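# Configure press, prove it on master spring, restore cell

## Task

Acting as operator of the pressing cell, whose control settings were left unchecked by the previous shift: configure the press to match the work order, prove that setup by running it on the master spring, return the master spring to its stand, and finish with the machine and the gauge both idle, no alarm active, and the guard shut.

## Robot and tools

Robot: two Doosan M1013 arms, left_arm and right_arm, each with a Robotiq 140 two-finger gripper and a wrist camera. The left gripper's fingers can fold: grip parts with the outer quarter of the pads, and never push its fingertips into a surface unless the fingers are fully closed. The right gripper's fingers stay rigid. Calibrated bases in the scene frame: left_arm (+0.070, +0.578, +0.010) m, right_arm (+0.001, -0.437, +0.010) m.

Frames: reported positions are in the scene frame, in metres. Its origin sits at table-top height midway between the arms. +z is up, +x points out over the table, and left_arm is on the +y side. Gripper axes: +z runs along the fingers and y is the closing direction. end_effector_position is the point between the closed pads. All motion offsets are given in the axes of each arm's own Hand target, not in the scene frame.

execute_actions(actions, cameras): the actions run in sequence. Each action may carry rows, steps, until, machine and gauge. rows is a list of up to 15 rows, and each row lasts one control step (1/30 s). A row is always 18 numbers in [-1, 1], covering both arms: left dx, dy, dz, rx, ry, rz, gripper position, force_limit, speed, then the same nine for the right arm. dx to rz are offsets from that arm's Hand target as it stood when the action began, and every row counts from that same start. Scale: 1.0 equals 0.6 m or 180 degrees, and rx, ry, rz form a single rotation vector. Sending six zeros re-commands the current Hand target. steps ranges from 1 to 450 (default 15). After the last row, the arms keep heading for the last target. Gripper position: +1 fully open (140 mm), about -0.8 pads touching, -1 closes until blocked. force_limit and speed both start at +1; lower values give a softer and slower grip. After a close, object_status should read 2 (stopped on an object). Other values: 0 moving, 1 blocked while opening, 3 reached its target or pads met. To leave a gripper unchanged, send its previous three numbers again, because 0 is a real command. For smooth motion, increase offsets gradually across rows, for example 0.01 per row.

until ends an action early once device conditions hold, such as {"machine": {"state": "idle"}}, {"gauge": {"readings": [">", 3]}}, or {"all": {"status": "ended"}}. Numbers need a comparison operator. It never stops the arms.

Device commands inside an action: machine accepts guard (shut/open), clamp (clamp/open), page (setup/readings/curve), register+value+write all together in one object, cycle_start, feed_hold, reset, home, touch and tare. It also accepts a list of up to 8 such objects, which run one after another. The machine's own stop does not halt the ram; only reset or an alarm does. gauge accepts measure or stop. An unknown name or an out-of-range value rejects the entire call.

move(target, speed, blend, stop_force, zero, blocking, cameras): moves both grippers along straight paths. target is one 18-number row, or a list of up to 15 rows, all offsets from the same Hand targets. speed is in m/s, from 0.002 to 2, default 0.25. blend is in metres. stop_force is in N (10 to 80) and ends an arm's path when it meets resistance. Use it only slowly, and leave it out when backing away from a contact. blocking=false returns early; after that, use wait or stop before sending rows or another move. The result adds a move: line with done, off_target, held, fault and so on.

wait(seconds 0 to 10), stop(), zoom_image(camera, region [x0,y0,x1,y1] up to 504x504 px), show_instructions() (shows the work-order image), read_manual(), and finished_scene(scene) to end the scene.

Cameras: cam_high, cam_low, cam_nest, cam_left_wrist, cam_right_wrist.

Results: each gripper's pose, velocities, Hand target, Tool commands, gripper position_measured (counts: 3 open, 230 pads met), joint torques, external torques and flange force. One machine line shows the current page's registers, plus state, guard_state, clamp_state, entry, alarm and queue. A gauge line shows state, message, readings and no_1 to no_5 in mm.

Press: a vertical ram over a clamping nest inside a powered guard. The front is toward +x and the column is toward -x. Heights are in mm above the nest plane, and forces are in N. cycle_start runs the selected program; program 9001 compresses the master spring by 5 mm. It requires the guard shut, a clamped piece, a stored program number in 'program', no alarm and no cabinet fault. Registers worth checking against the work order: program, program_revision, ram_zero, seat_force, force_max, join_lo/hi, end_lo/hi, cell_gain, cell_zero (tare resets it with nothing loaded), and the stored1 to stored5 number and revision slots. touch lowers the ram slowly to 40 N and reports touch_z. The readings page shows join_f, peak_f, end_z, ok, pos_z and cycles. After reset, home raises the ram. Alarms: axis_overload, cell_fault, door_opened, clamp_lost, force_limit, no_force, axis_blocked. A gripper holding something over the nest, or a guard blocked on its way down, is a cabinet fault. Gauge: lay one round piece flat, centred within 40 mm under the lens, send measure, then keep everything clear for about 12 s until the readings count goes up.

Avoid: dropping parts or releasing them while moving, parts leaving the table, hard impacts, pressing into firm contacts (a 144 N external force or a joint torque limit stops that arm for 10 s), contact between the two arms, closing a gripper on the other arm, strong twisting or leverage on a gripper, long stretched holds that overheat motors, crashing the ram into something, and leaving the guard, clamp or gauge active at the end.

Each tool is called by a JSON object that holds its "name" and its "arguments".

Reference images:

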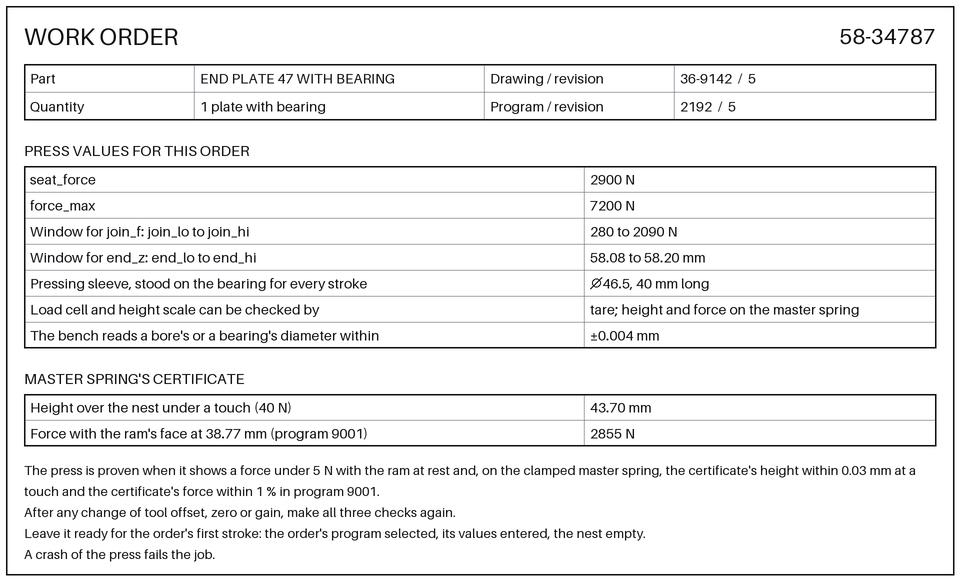

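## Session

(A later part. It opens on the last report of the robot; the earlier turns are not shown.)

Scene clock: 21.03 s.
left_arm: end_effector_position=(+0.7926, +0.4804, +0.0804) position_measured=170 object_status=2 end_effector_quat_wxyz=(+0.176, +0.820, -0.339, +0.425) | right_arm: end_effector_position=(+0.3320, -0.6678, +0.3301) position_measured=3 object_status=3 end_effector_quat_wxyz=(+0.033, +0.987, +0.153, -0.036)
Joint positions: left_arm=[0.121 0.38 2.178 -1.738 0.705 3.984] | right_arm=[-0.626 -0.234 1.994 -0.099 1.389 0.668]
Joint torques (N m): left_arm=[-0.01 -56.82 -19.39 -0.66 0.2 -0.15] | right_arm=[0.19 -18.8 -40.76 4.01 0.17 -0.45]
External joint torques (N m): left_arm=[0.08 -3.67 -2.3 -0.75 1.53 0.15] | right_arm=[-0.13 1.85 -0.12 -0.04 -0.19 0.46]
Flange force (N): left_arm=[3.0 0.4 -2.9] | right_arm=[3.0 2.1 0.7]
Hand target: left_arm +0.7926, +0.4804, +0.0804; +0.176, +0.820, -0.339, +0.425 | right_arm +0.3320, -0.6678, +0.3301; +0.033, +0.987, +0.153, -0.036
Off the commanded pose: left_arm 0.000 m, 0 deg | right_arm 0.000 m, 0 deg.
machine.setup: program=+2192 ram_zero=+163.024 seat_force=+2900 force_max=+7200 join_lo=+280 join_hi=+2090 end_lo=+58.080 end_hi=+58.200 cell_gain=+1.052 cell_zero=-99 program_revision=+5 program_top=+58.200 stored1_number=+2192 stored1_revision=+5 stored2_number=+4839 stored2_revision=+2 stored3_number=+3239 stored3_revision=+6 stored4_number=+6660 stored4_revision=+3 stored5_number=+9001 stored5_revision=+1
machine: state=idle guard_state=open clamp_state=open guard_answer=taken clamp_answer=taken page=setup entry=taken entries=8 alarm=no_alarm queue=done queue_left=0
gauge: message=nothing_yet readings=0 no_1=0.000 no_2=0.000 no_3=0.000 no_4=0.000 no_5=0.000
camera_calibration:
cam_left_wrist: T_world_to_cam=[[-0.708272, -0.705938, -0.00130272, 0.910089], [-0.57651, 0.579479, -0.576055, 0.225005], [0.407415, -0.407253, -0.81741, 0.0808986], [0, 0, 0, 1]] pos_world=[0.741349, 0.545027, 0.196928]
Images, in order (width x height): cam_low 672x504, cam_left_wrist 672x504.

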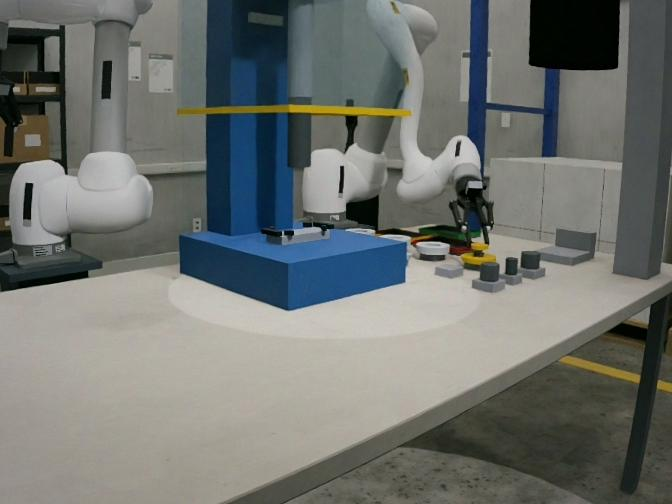

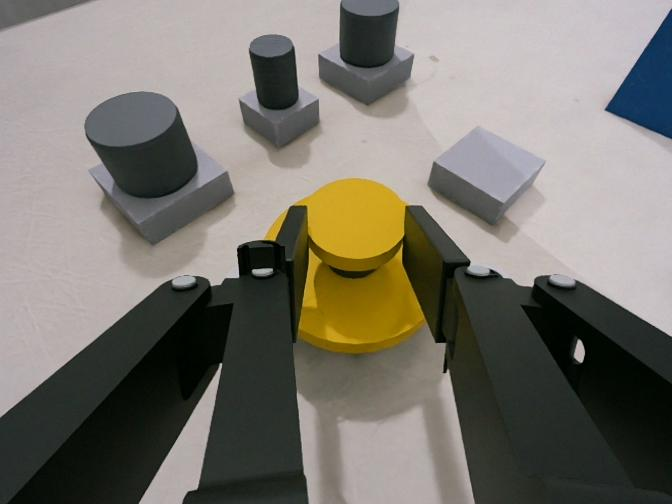

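{"name": "move", "arguments": {"target": [0.205,0,-0.143,0,0,0,-1,0,-0.9,0,0,0,0,0,0,1,1,1], "speed": 0.12}}

{"name": "zoom_image", "arguments": {"camera": "cam_low", "region": [400, 135, 560, 295]}}

{"name": "zoom_image", "arguments": {"camera": "cam_high", "region": [440, 150, 620, 310]}}

Scene clock: 22.87 s.
left_arm: end_effector_position=(+0.7932, +0.4799, +0.2304) position_measured=232 object_status=3 end_effector_quat_wxyz=(+0.176, +0.820, -0.339, +0.425) | right_arm: end_effector_position=(+0.3320, -0.6678, +0.3301) position_measured=3 object_status=3 end_effector_quat_wxyz=(+0.033, +0.987, +0.153, -0.036)
Joint positions: left_arm=[0.12 0.169 2.083 -1.375 0.709 3.51] | right_arm=[-0.626 -0.234 1.994 -0.099 1.389 0.668]
Joint torques (N m): left_arm=[2.37 -52.66 -30.93 -0.54 0.87 -0.2] | right_arm=[0.56 -18.83 -40.75 4.01 0.16 -0.45]
External joint torques (N m): left_arm=[-2.5 3.18 -1.26 -0.22 -0.03 0.2] | right_arm=[-0.63 2.14 -0.08 -0.04 -0.19 0.45]
Flange force (N): left_arm=[1.3 -2.5 8.3] | right_arm=[2.3 3.2 1.0]
Hand target: left_arm +0.7932, +0.4799, +0.2304; +0.176, +0.820, -0.339, +0.425 | right_arm +0.3320, -0.6678, +0.3301; +0.033, +0.987, +0.153, -0.036
Off the commanded pose: left_arm 0.000 m, 0 deg | right_arm 0.000 m, 0 deg.
machine.setup: program=+2192 ram_zero=+163.024 seat_force=+2900 force_max=+7200 join_lo=+280 join_hi=+2090 end_lo=+58.080 end_hi=+58.200 cell_gain=+1.052 cell_zero=-99 program_revision=+5 program_top=+58.200 stored1_number=+2192 stored1_revision=+5 stored2_number=+4839 stored2_revision=+2 stored3_number=+3239 stored3_revision=+6 stored4_number=+6660 stored4_revision=+3 stored5_number=+9001 stored5_revision=+1
machine: state=idle guard_state=open clamp_state=open guard_answer=taken clamp_answer=taken page=setup entry=taken entries=8 alarm=no_alarm queue=done queue_left=0
gauge: message=nothing_yet readings=0 no_1=0.000 no_2=0.000 no_3=0.000 no_4=0.000 no_5=0.000
move: done
camera_calibration:
cam_left_wrist: T_world_to_cam=[[-0.708272, -0.705938, -0.00130272, 0.910426], [-0.57651, 0.579479, -0.576055, 0.311991], [0.407415, -0.407253, -0.81741, 0.203103], [0, 0, 0, 1]] pos_world=[0.741949, 0.544627, 0.346928]
cam_right_wrist: T_world_to_cam=[[0.329217, -0.942803, 0.0523308, -0.747469], [-0.869423, -0.281038, 0.406352, -0.0282967], [-0.368403, -0.179275, -0.912217, 0.444506], [0, 0, 0, 1]] pos_world=[0.385235, -0.63298, 0.4561]

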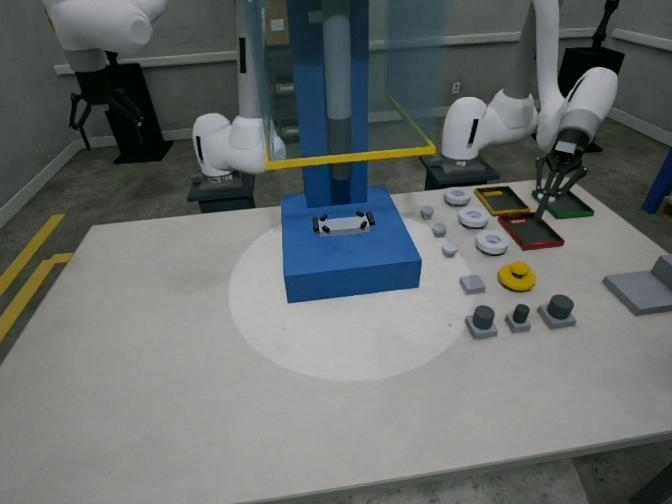

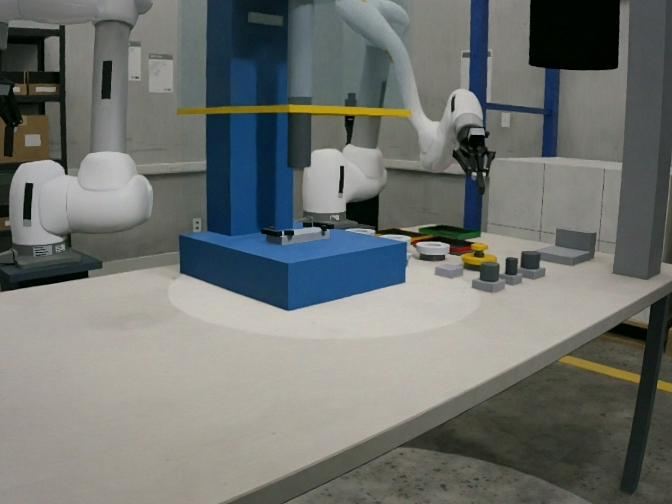

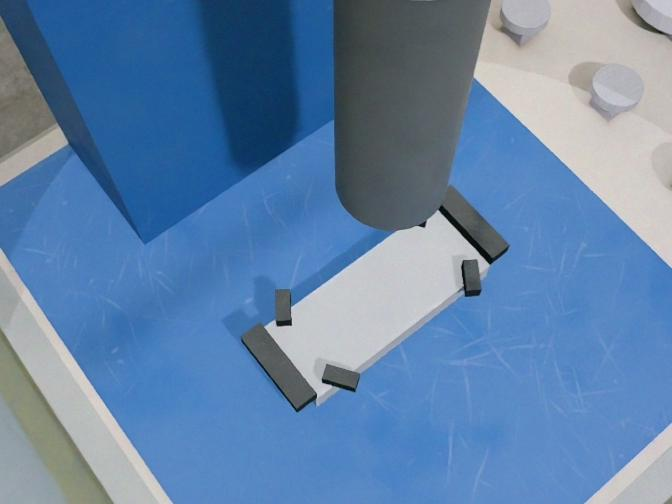

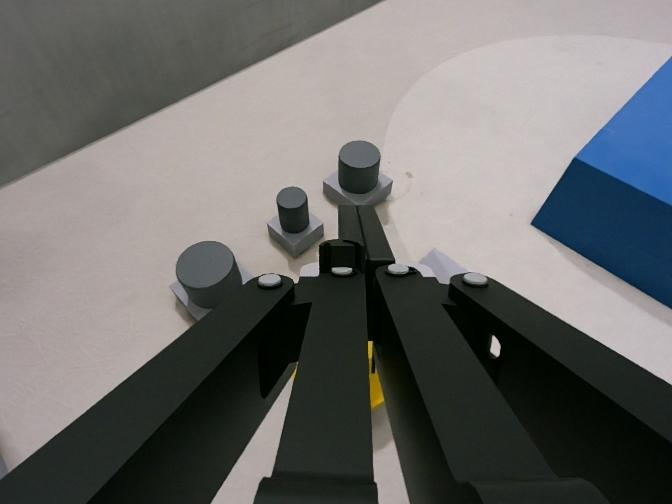

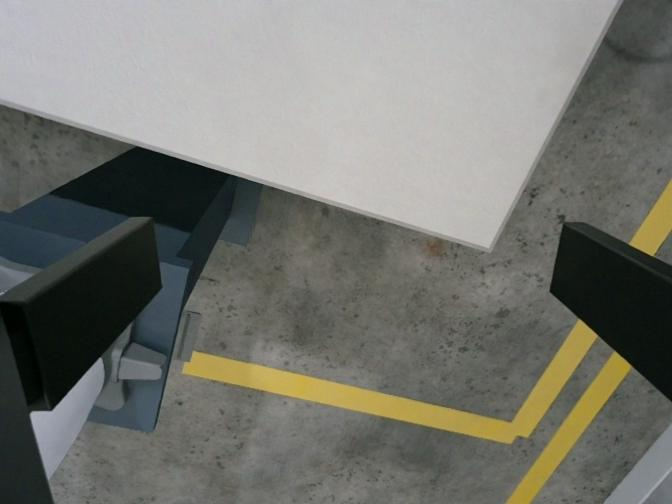

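Scaled by 3.150.

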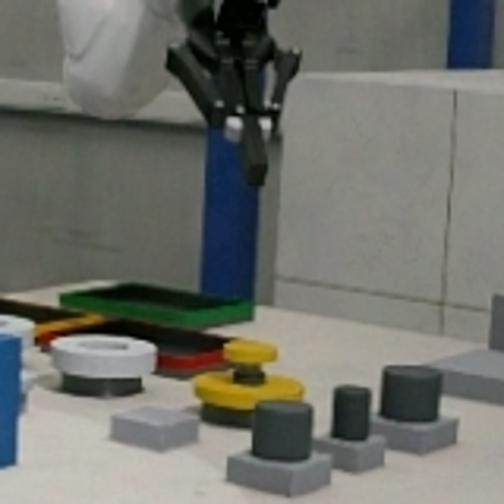

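Scaled by 2.800.

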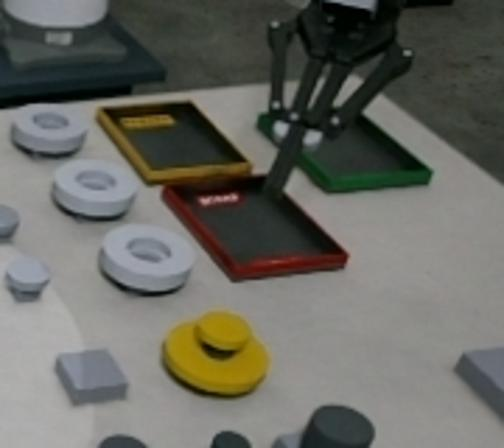

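{"name": "move", "arguments": {"target": [-0.2145,0,0.1614,0,0,0,0,-0.5,0.5,0,0,0,0,0,0,1,1,1], "speed": 0.08, "cameras": ["cam_low","cam_left_wrist","cam_high"]}}

{"name": "zoom_image", "arguments": {"camera": "cam_low", "region": [430, 185, 530, 285]}}

{"name": "zoom_image", "arguments": {"camera": "cam_high", "region": [470, 220, 570, 310]}}

Scene clock: 26.07 s.
left_arm: end_effector_position=(+0.7967, +0.4763, +0.0694) position_measured=129 object_status=3 end_effector_quat_wxyz=(+0.176, +0.820, -0.339, +0.425) | right_arm: end_effector_position=(+0.3320, -0.6678, +0.3301) position_measured=3 object_status=3 end_effector_quat_wxyz=(+0.033, +0.987, +0.153, -0.036)
Joint positions: left_arm=[0.112 0.401 2.176 -1.768 0.704 4.015] | right_arm=[-0.626 -0.234 1.994 -0.099 1.389 0.668]
Joint torques (N m): left_arm=[2.21 -65.47 -20.11 -1.26 1.85 -0.24] | right_arm=[0.12 -18.93 -40.76 3.97 0.14 -0.47]
External joint torques (N m): left_arm=[-2.13 3.54 -0.9 -0.17 -0.07 0.24] | right_arm=[-0.11 2.11 -0.08 0.01 -0.16 0.47]
Flange force (N): left_arm=[-1.8 -1.3 9.0] | right_arm=[3.4 2.3 0.8]
Hand target: left_arm +0.7966, +0.4763, +0.0694; +0.176, +0.820, -0.339, +0.425 | right_arm +0.3320, -0.6678, +0.3301; +0.033, +0.987, +0.153, -0.036
Off the commanded pose: left_arm 0.000 m, 0 deg | right_arm 0.000 m, 0 deg.
machine.setup: program=+2192 ram_zero=+163.024 seat_force=+2900 force_max=+7200 join_lo=+280 join_hi=+2090 end_lo=+58.080 end_hi=+58.200 cell_gain=+1.052 cell_zero=-99 program_revision=+5 program_top=+58.200 stored1_number=+2192 stored1_revision=+5 stored2_number=+4839 stored2_revision=+2 stored3_number=+3239 stored3_revision=+6 stored4_number=+6660 stored4_revision=+3 stored5_number=+9001 stored5_revision=+1
machine: state=idle guard_state=open clamp_state=open guard_answer=taken clamp_answer=taken page=setup entry=taken entries=8 alarm=no_alarm queue=done queue_left=0
gauge: message=nothing_yet readings=0 no_1=0.000 no_2=0.000 no_3=0.000 no_4=0.000 no_5=0.000
move: done
camera_calibration:
cam_left_wrist: T_world_to_cam=[[-0.708243, -0.705967, -0.00136089, 0.910089], [-0.576487, 0.579456, -0.576103, 0.223412], [0.407498, -0.407236, -0.817376, 0.0684892], [0, 0, 0, 1]] pos_world=[0.745449, 0.540927, 0.185928]
Images, in order (width x height): cam_high 672x504, cam_low 672x504, cam_left_wrist 672x504.

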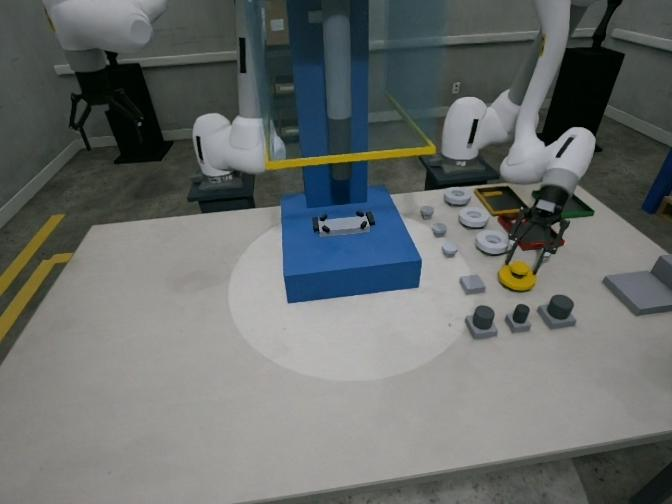

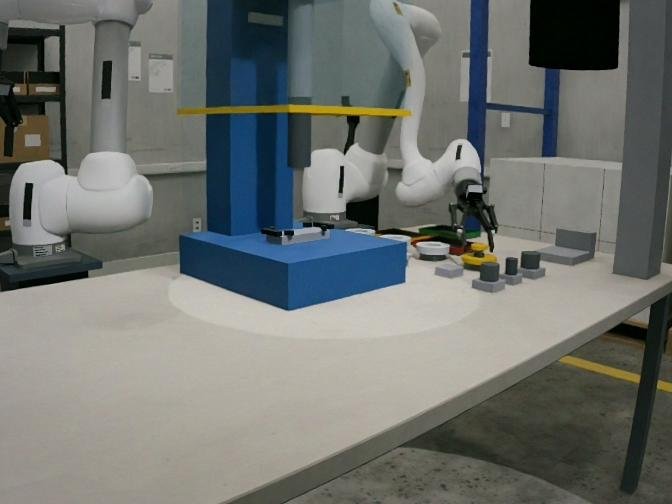

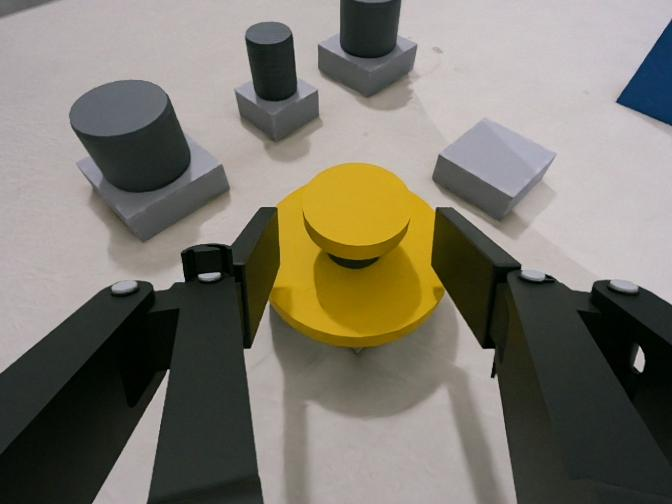

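Scaled by 5.040.

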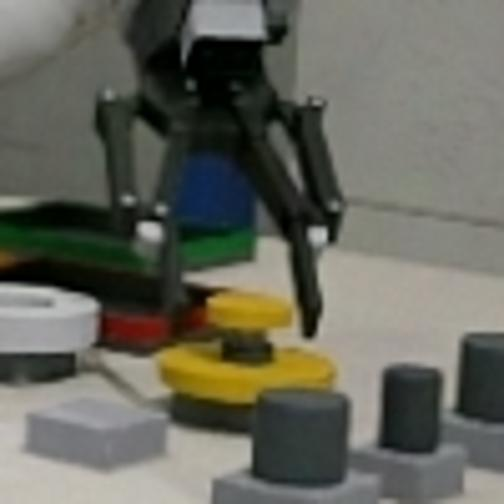

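Scaled by 5.040.

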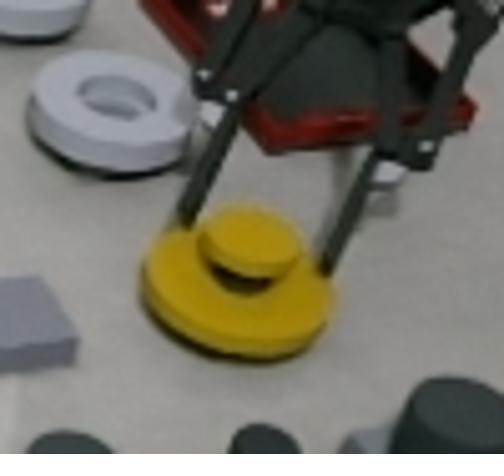

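{"name": "move", "arguments": {"target": [0.0096,0,0.0137,0,0,0,0,-0.5,0.5,0,0,0,0,0,0,1,1,1], "speed": 0.05, "cameras": []}}

{"name": "execute_actions", "arguments": {"actions": [{"rows":[[0,0,0,0,0,0,-1,0,-0.9,0,0,0,0,0,0,1,1,1]],"steps":70}], "cameras": ["cam_left_wrist","cam_low","cam_high"]}}

{"name": "zoom_image", "arguments": {"camera": "cam_low", "region": [430, 185, 530, 285]}}

{"name": "zoom_image", "arguments": {"camera": "cam_high", "region": [470, 220, 570, 310]}}

Scene clock: 27.30 s.
left_arm: end_effector_position=(+0.8037, +0.4692, +0.0694) position_measured=129 object_status=3 end_effector_quat_wxyz=(+0.176, +0.820, -0.339, +0.425) | right_arm: end_effector_position=(+0.3320, -0.6678, +0.3301) position_measured=3 object_status=3 end_effector_quat_wxyz=(+0.033, +0.987, +0.153, -0.036)
Joint positions: left_arm=[0.098 0.408 2.165 -1.776 0.695 4.009] | right_arm=[-0.626 -0.234 1.994 -0.099 1.389 0.668]
Joint torques (N m): left_arm=[2.52 -66.55 -20.52 -1.29 1.76 -0.25] | right_arm=[0.38 -18.59 -40.88 4 0.15 -0.44]
External joint torques (N m): left_arm=[-2.62 3.84 -0.68 -0.17 0.02 0.25] | right_arm=[-0.45 1.86 0.1 -0.04 -0.18 0.44]
Flange force (N): left_arm=[-2.0 -0.6 9.7] | right_arm=[2.2 2.4 1.2]
Hand target: left_arm +0.8037, +0.4692, +0.0694; +0.176, +0.820, -0.339, +0.425 | right_arm +0.3320, -0.6678, +0.3301; +0.033, +0.987, +0.153, -0.036
Off the commanded pose: left_arm 0.000 m, 0 deg | right_arm 0.000 m, 0 deg.
machine.setup: program=+2192 ram_zero=+163.024 seat_force=+2900 force_max=+7200 join_lo=+280 join_hi=+2090 end_lo=+58.080 end_hi=+58.200 cell_gain=+1.052 cell_zero=-99 program_revision=+5 program_top=+58.200 stored1_number=+2192 stored1_revision=+5 stored2_number=+4839 stored2_revision=+2 stored3_number=+3239 stored3_revision=+6 stored4_number=+6660 stored4_revision=+3 stored5_number=+9001 stored5_revision=+1
machine: state=idle guard_state=open clamp_state=open guard_answer=taken clamp_answer=taken page=setup entry=taken entries=8 alarm=no_alarm queue=done queue_left=0
gauge: message=nothing_yet readings=0 no_1=0.000 no_2=0.000 no_3=0.000 no_4=0.000 no_5=0.000
move: done
No camera images: "cameras" was empty.

Scene clock: 29.83 s.
left_arm: end_effector_position=(+0.8037, +0.4692, +0.0694) position_measured=162 object_status=2 end_effector_quat_wxyz=(+0.176, +0.820, -0.339, +0.425) | right_arm: end_effector_position=(+0.3320, -0.6678, +0.3301) position_measured=3 object_status=3 end_effector_quat_wxyz=(+0.033, +0.987, +0.153, -0.036)
Joint positions: left_arm=[0.098 0.408 2.165 -1.776 0.695 4.009] | right_arm=[-0.626 -0.234 1.994 -0.099 1.389 0.668]
Joint torques (N m): left_arm=[0.46 -60.29 -19.19 -0.91 0.56 -0.14] | right_arm=[0.2 -18.72 -40.82 3.98 0.17 -0.49]
External joint torques (N m): left_arm=[-0.45 -2.42 -1.93 -0.53 1.22 0.14] | right_arm=[-0.25 2.1 0.06 -0.01 -0.2 0.49]
Flange force (N): left_arm=[2.4 0.2 -0.9] | right_arm=[3.0 2.3 1.1]
Hand target: left_arm +0.8037, +0.4692, +0.0694; +0.176, +0.820, -0.339, +0.425 | right_arm +0.3320, -0.6678, +0.3301; +0.033, +0.987, +0.153, -0.036
Off the commanded pose: left_arm 0.000 m, 0 deg | right_arm 0.000 m, 0 deg.
machine.setup: program=+2192 ram_zero=+163.024 seat_force=+2900 force_max=+7200 join_lo=+280 join_hi=+2090 end_lo=+58.080 end_hi=+58.200 cell_gain=+1.052 cell_zero=-99 program_revision=+5 program_top=+58.200 stored1_number=+2192 stored1_revision=+5 stored2_number=+4839 stored2_revision=+2 stored3_number=+3239 stored3_revision=+6 stored4_number=+6660 stored4_revision=+3 stored5_number=+9001 stored5_revision=+1
machine: state=idle guard_state=open clamp_state=open guard_answer=taken clamp_answer=taken page=setup entry=taken entries=8 alarm=no_alarm queue=done queue_left=0
gauge: message=nothing_yet readings=0 no_1=0.000 no_2=0.000 no_3=0.000 no_4=0.000 no_5=0.000
camera_calibration:
cam_left_wrist: T_world_to_cam=[[-0.708272, -0.705938, -0.00130272, 0.910171], [-0.57651, 0.579479, -0.576055, 0.231558], [0.407415, -0.407253, -0.81741, 0.0628235], [0, 0, 0, 1]] pos_world=[0.752549, 0.533927, 0.185928]
Images, in order (width x height): cam_high 672x504, cam_low 672x504, cam_left_wrist 672x504.

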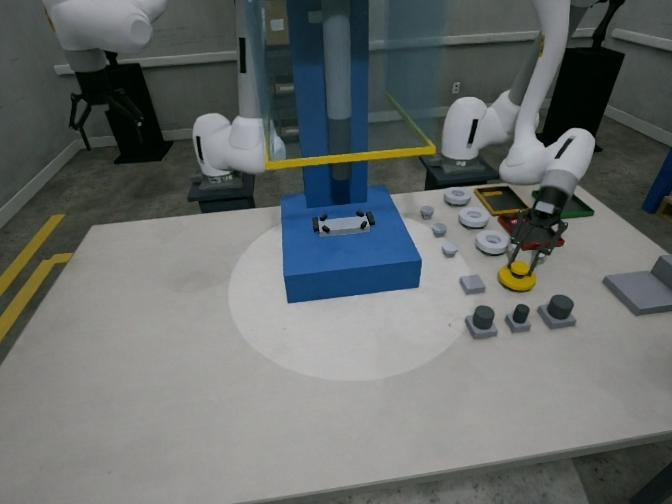

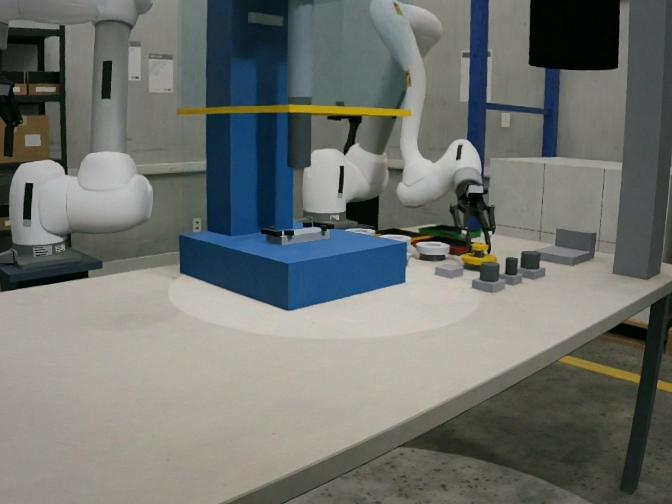

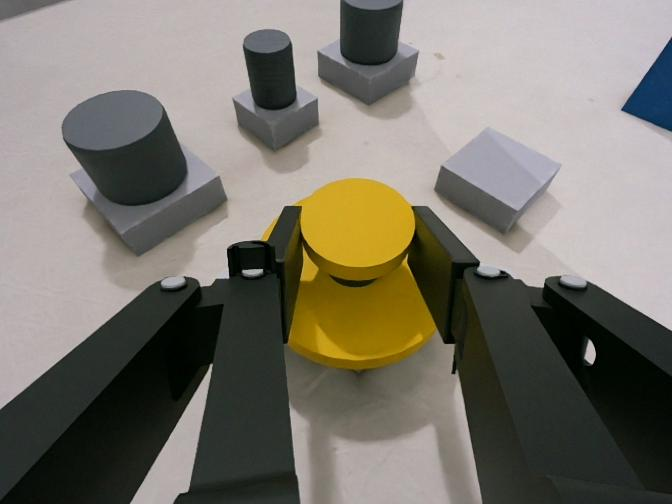

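Scaled by 5.040.

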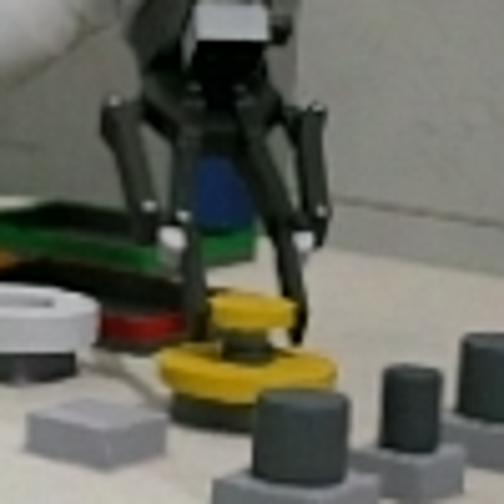

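Scaled by 5.040.

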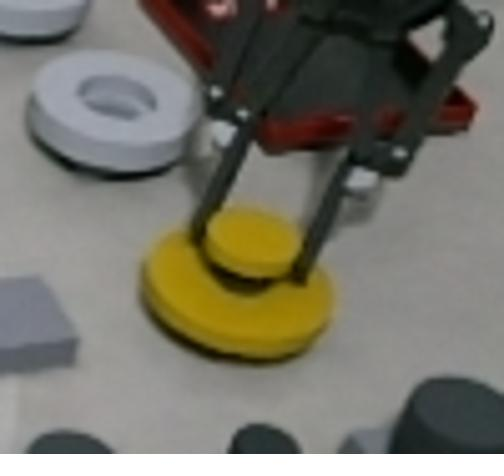

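{"name": "move", "arguments": {"target": [0.1638,0,-0.1147,0,0,0,-1,0,-0.9,0,0,0,0,0,0,1,1,1], "speed": 0.08, "cameras": ["cam_left_wrist","cam_low","cam_high"]}}

{"name": "zoom_image", "arguments": {"camera": "cam_low", "region": [410, 135, 550, 275]}}

{"name": "zoom_image", "arguments": {"camera": "cam_high", "region": [440, 160, 590, 310]}}

Scene clock: 31.83 s.
left_arm: end_effector_position=(+0.8041, +0.4690, +0.1893) position_measured=162 object_status=2 end_effector_quat_wxyz=(+0.176, +0.820, -0.339, +0.425) | right_arm: end_effector_position=(+0.3320, -0.6678, +0.3301) position_measured=3 object_status=3 end_effector_quat_wxyz=(+0.033, +0.987, +0.153, -0.036)
Joint positions: left_arm=[0.098 0.232 2.099 -1.481 0.681 3.629] | right_arm=[-0.626 -0.234 1.994 -0.099 1.389 0.668]
Joint torques (N m): left_arm=[2.63 -62.72 -33.07 -2.09 2.08 -0.22] | right_arm=[0.1 -18.9 -40.79 4.01 0.18 -0.45]
External joint torques (N m): left_arm=[-2.54 9.08 3.19 1.09 -1.01 0.22] | right_arm=[-0.13 1.93 -0.08 -0.04 -0.2 0.46]
Flange force (N): left_arm=[-5.5 -2.5 13.3] | right_arm=[3.1 2.1 0.9]
Hand target: left_arm +0.8041, +0.4690, +0.1894; +0.176, +0.820, -0.339, +0.425 | right_arm +0.3320, -0.6678, +0.3301; +0.033, +0.987, +0.153, -0.036
Off the commanded pose: left_arm 0.000 m, 0 deg | right_arm 0.000 m, 0 deg.
machine.setup: program=+2192 ram_zero=+163.024 seat_force=+2900 force_max=+7200 join_lo=+280 join_hi=+2090 end_lo=+58.080 end_hi=+58.200 cell_gain=+1.052 cell_zero=-99 program_revision=+5 program_top=+58.200 stored1_number=+2192 stored1_revision=+5 stored2_number=+4839 stored2_revision=+2 stored3_number=+3239 stored3_revision=+6 stored4_number=+6660 stored4_revision=+3 stored5_number=+9001 stored5_revision=+1
machine: state=idle guard_state=open clamp_state=open guard_answer=taken clamp_answer=taken page=setup entry=taken entries=8 alarm=no_alarm queue=done queue_left=0
gauge: message=nothing_yet readings=0 no_1=0.000 no_2=0.000 no_3=0.000 no_4=0.000 no_5=0.000
move: done
camera_calibration:
cam_left_wrist: T_world_to_cam=[[-0.708272, -0.705938, -0.00130272, 0.910328], [-0.57651, 0.579479, -0.576055, 0.300974], [0.407415, -0.407253, -0.81741, 0.160587], [0, 0, 0, 1]] pos_world=[0.752849, 0.533627, 0.305828]
Images, in order (width x height): cam_high 672x504, cam_low 672x504, cam_left_wrist 672x504.

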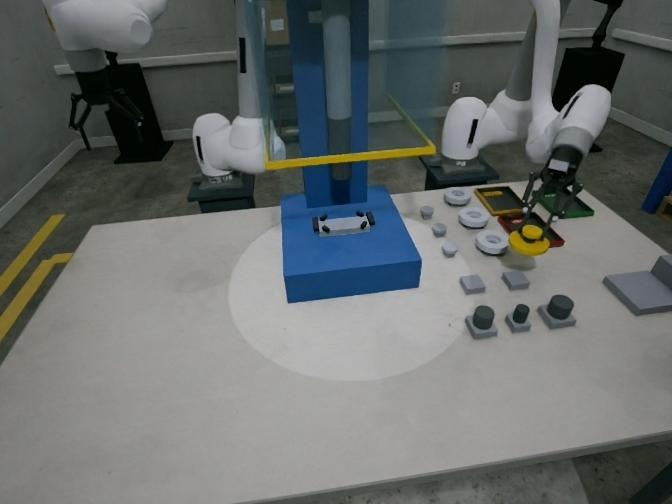

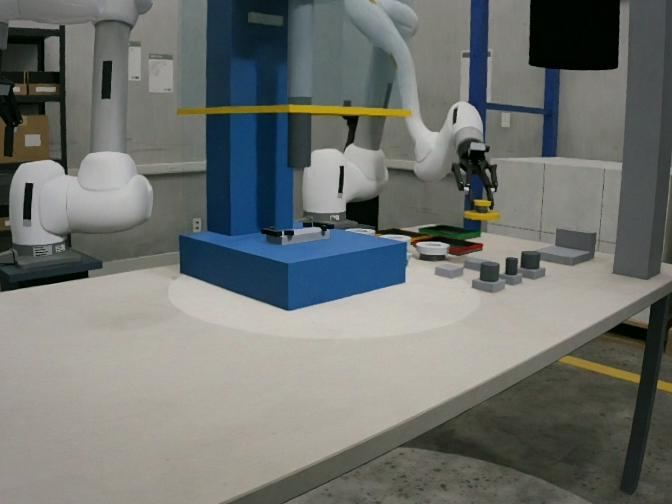

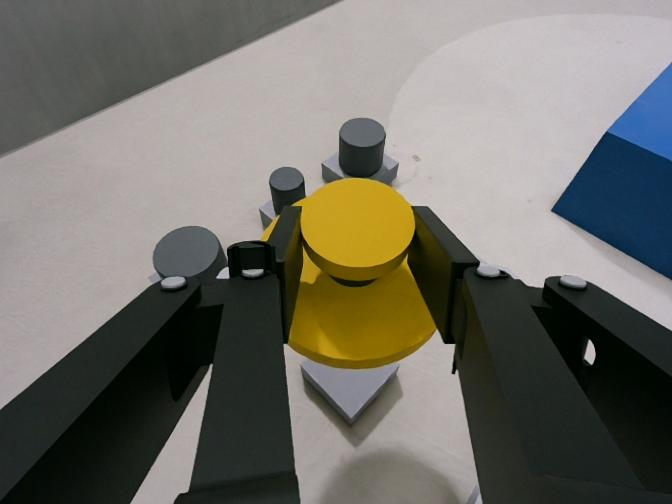

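Scaled by 3.600.

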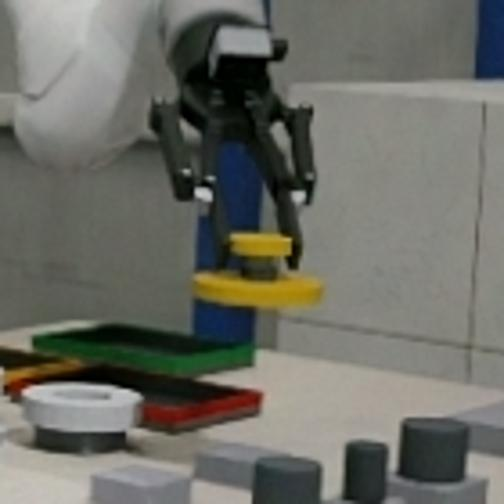

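Scaled by 3.360.

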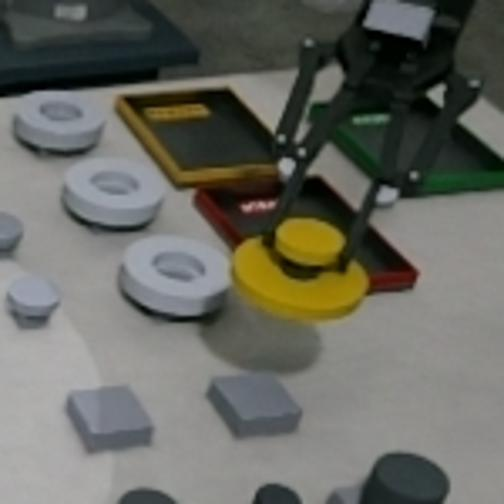

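{"name": "move", "arguments": {"target": [[0.079,0.5338,0.067,-0.1524,0,0.1068,-1,0,-0.9,0,0,0,0,0,0,1,1,1],[0.2001,0.7683,0.2398,-0.1524,0,0.1068,-1,0,-0.9,0,0,0,0,0,0,1,1,1]], "speed": 0.2, "blend": 0.04}}

{"name": "zoom_image", "arguments": {"camera": "cam_low", "region": [200, 130, 400, 280]}}

{"name": "zoom_image", "arguments": {"camera": "cam_high", "region": [260, 130, 460, 280]}}

Scene clock: 36.30 s.
left_arm: end_effector_position=(+0.6105, +0.0109, +0.2050) position_measured=162 object_status=2 end_effector_quat_wxyz=(+0.292, +0.688, -0.561, +0.356) | right_arm: end_effector_position=(+0.3320, -0.6678, +0.3301) position_measured=3 object_status=3 end_effector_quat_wxyz=(+0.033, +0.987, +0.153, -0.036)
Joint positions: left_arm=[-0.605 0.245 2.044 -1.496 0.599 3.546] | right_arm=[-0.626 -0.234 1.994 -0.099 1.389 0.668]
Joint torques (N m): left_arm=[2.91 -66.34 -35.1 -1.85 1.73 -0.21] | right_arm=[0.11 -18.55 -40.73 4.03 0.2 -0.5]
External joint torques (N m): left_arm=[-2.65 9.64 3.8 0.91 -0.83 0.21] | right_arm=[-0.11 1.73 -0.07 -0.07 -0.22 0.5]
Flange force (N): left_arm=[-5.8 -1.3 13.6] | right_arm=[3.0 1.8 0.8]
Hand target: left_arm +0.6105, +0.0109, +0.2050; +0.292, +0.688, -0.561, +0.356 | right_arm +0.3320, -0.6678, +0.3301; +0.033, +0.987, +0.153, -0.036
Off the commanded pose: left_arm 0.000 m, 0 deg | right_arm 0.000 m, 0 deg.
machine.setup: program=+2192 ram_zero=+163.024 seat_force=+2900 force_max=+7200 join_lo=+280 join_hi=+2090 end_lo=+58.080 end_hi=+58.200 cell_gain=+1.052 cell_zero=-99 program_revision=+5 program_top=+58.200 stored1_number=+2192 stored1_revision=+5 stored2_number=+4839 stored2_revision=+2 stored3_number=+3239 stored3_revision=+6 stored4_number=+6660 stored4_revision=+3 stored5_number=+9001 stored5_revision=+1
machine: state=idle guard_state=open clamp_state=open guard_answer=taken clamp_answer=taken page=setup entry=taken entries=8 alarm=no_alarm queue=done queue_left=0
gauge: message=nothing_yet readings=0 no_1=0.000 no_2=0.000 no_3=0.000 no_4=0.000 no_5=0.000
move: done
camera_calibration:
cam_left_wrist: T_world_to_cam=[[-0.980234, -0.197842, 0.000102324, 0.610092], [-0.161665, 0.800695, -0.576847, 0.208284], [0.114042, -0.565461, -0.816852, 0.24636], [0, 0, 0, 1]] pos_world=[0.603609, 0.0932361, 0.321325]
cam_right_wrist: T_world_to_cam=[[0.329217, -0.942803, 0.0523308, -0.747469], [-0.869423, -0.281038, 0.406352, -0.0282967], [-0.368403, -0.179275, -0.912217, 0.444506], [0, 0, 0, 1]] pos_world=[0.385235, -0.63298, 0.4561]

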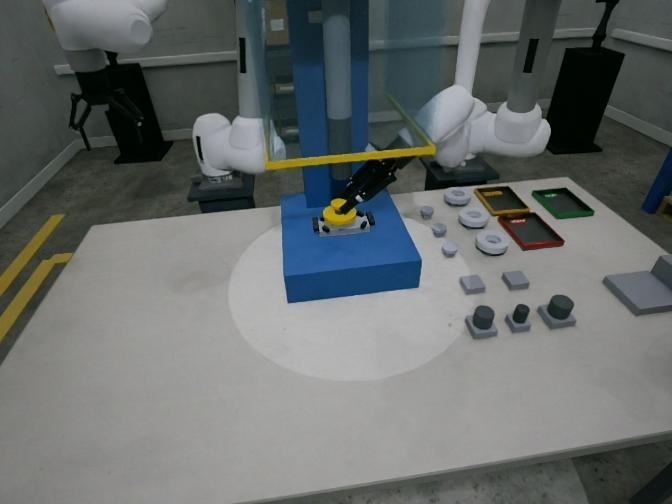

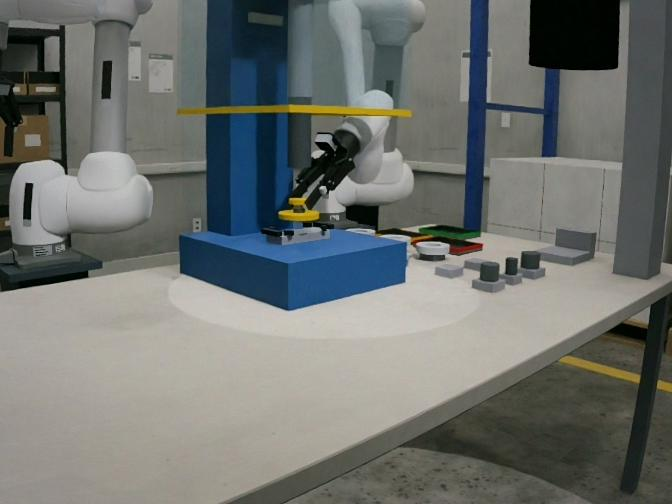

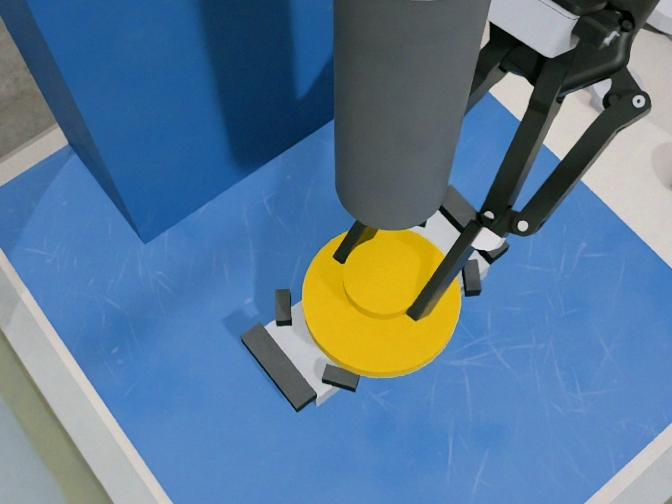

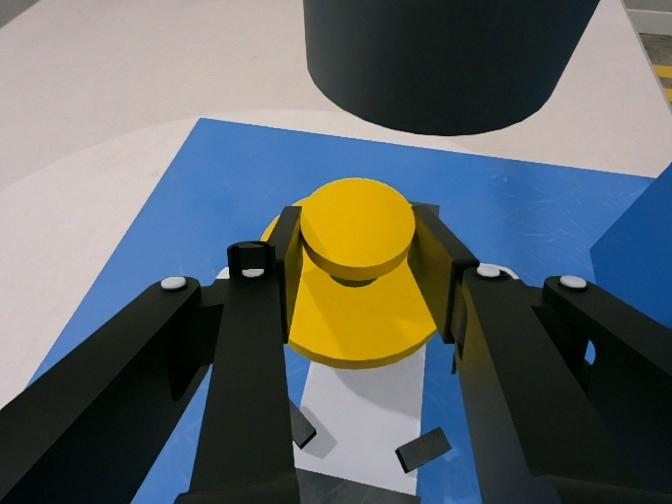

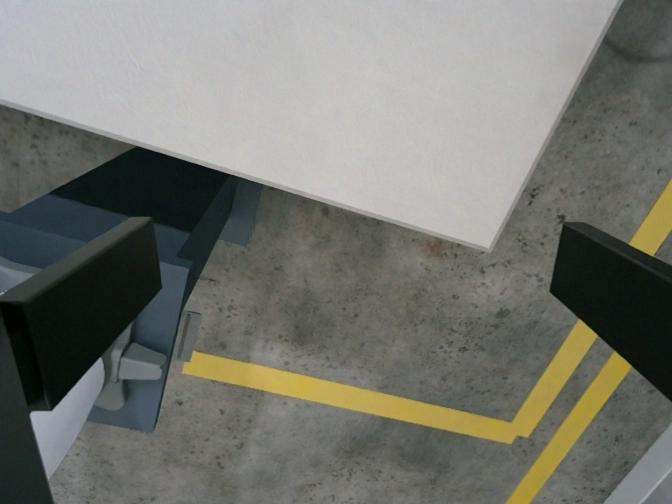

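Scaled by 2.520.

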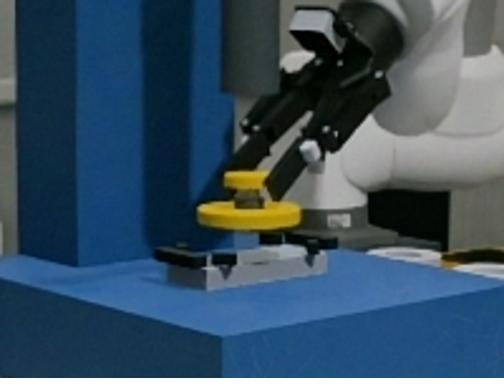

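Scaled by 2.520.

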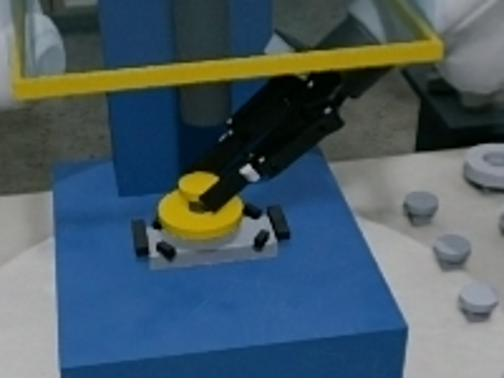

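{"name": "move", "arguments": {"target": [-0.0267,0.0189,-0.0005,0,0,0,-1,0,-0.9,0,0,0,0,0,0,1,1,1], "speed": 0.06, "cameras": ["cam_nest","cam_high","cam_low"]}}

{"name": "zoom_image", "arguments": {"camera": "cam_low", "region": [240, 170, 360, 260]}}

{"name": "zoom_image", "arguments": {"camera": "cam_high", "region": [290, 170, 400, 260]}}

{"name": "zoom_image", "arguments": {"camera": "cam_nest", "region": [220, 160, 540, 420]}}

Scene clock: 38.47 s.
left_arm: end_effector_position=(+0.5975, +0.0179, +0.1921) position_measured=162 object_status=2 end_effector_quat_wxyz=(+0.292, +0.688, -0.561, +0.356) | right_arm: end_effector_position=(+0.3320, -0.6678, +0.3301) position_measured=3 object_status=3 end_effector_quat_wxyz=(+0.033, +0.987, +0.153, -0.036)
Joint positions: left_arm=[-0.608 0.24 2.081 -1.546 0.595 3.604] | right_arm=[-0.626 -0.234 1.994 -0.099 1.389 0.668]
Joint torques (N m): left_arm=[2.69 -64.34 -33.72 -2.02 2.01 -0.21] | right_arm=[0.26 -18.73 -40.61 4.01 0.16 -0.44]
External joint torques (N m): left_arm=[-2.47 9.2 3.63 0.96 -0.97 0.21] | right_arm=[-0.24 1.44 -0.29 -0.04 -0.17 0.44]
Flange force (N): left_arm=[-5.7 -1.2 13.1] | right_arm=[2.4 1.9 0.4]
Hand target: left_arm +0.5975, +0.0179, +0.1921; +0.292, +0.688, -0.561, +0.356 | right_arm +0.3320, -0.6678, +0.3301; +0.033, +0.987, +0.153, -0.036
Off the commanded pose: left_arm 0.000 m, 0 deg | right_arm 0.000 m, 0 deg.
machine.setup: program=+2192 ram_zero=+163.024 seat_force=+2900 force_max=+7200 join_lo=+280 join_hi=+2090 end_lo=+58.080 end_hi=+58.200 cell_gain=+1.052 cell_zero=-99 program_revision=+5 program_top=+58.200 stored1_number=+2192 stored1_revision=+5 stored2_number=+4839 stored2_revision=+2 stored3_number=+3239 stored3_revision=+6 stored4_number=+6660 stored4_revision=+3 stored5_number=+9001 stored5_revision=+1
machine: state=idle guard_state=open clamp_state=open guard_answer=taken clamp_answer=taken page=setup entry=taken entries=8 alarm=no_alarm queue=done queue_left=0
gauge: message=nothing_yet readings=0 no_1=0.000 no_2=0.000 no_3=0.000 no_4=0.000 no_5=0.000
move: done
Images, in order (width x height): cam_high 672x504, cam_low 672x504, cam_nest 672x504.

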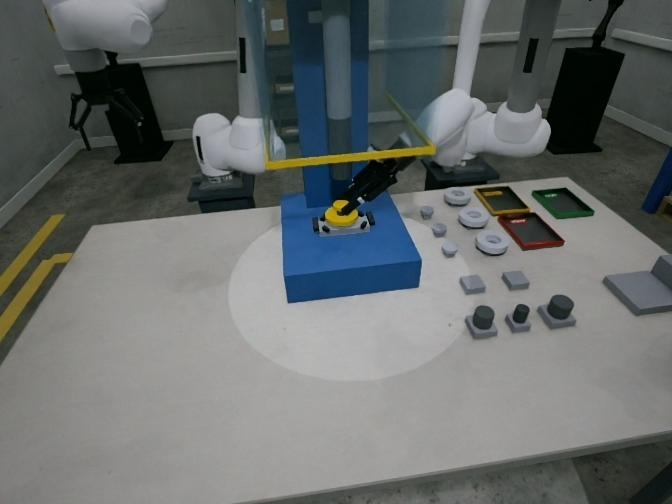

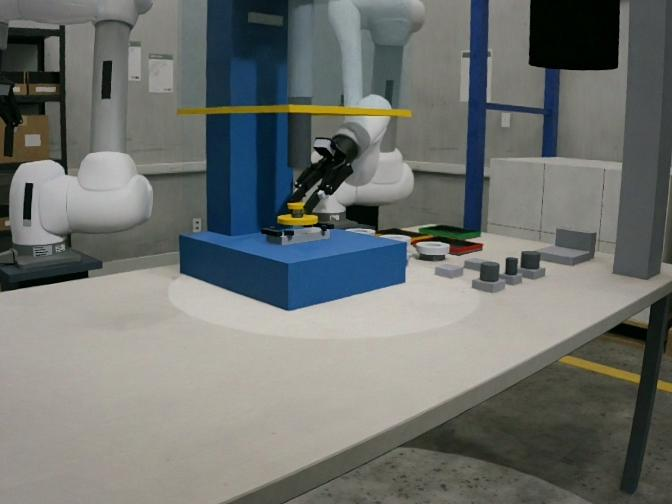

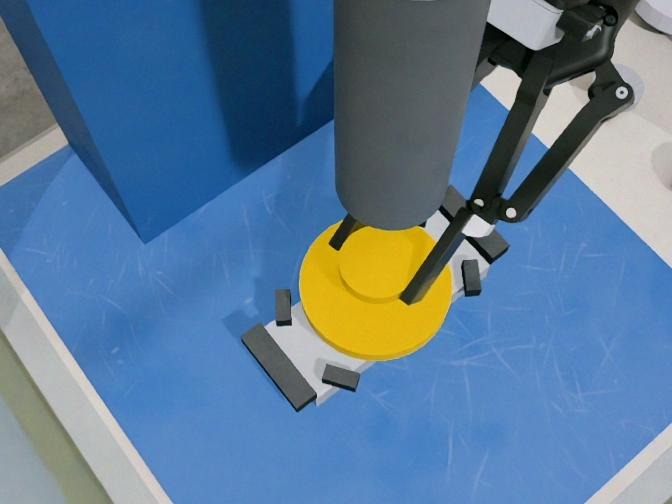

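Scaled by 4.200.

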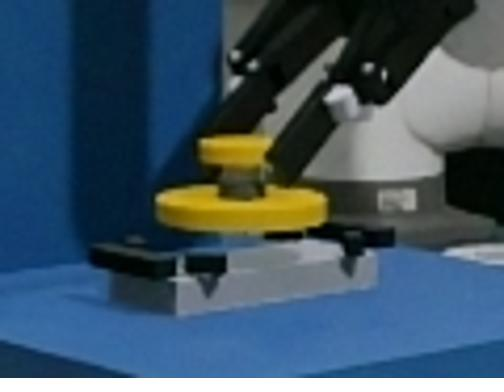

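Scaled by 4.582.

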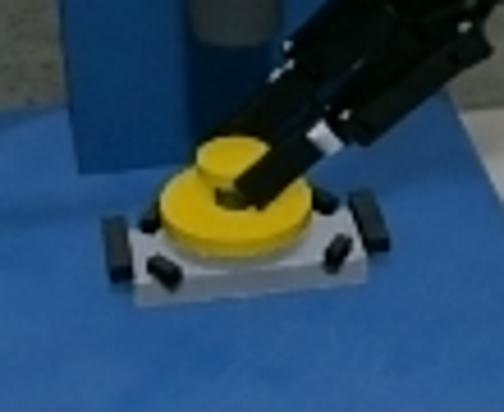

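Scaled by 1.575.

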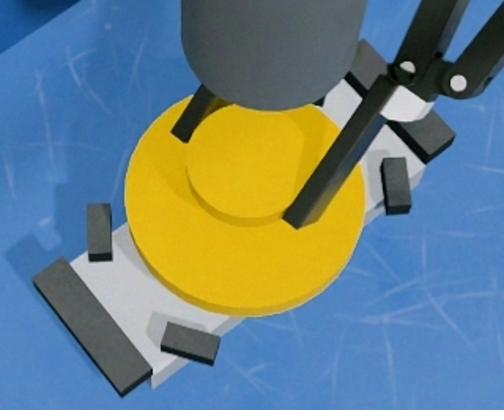

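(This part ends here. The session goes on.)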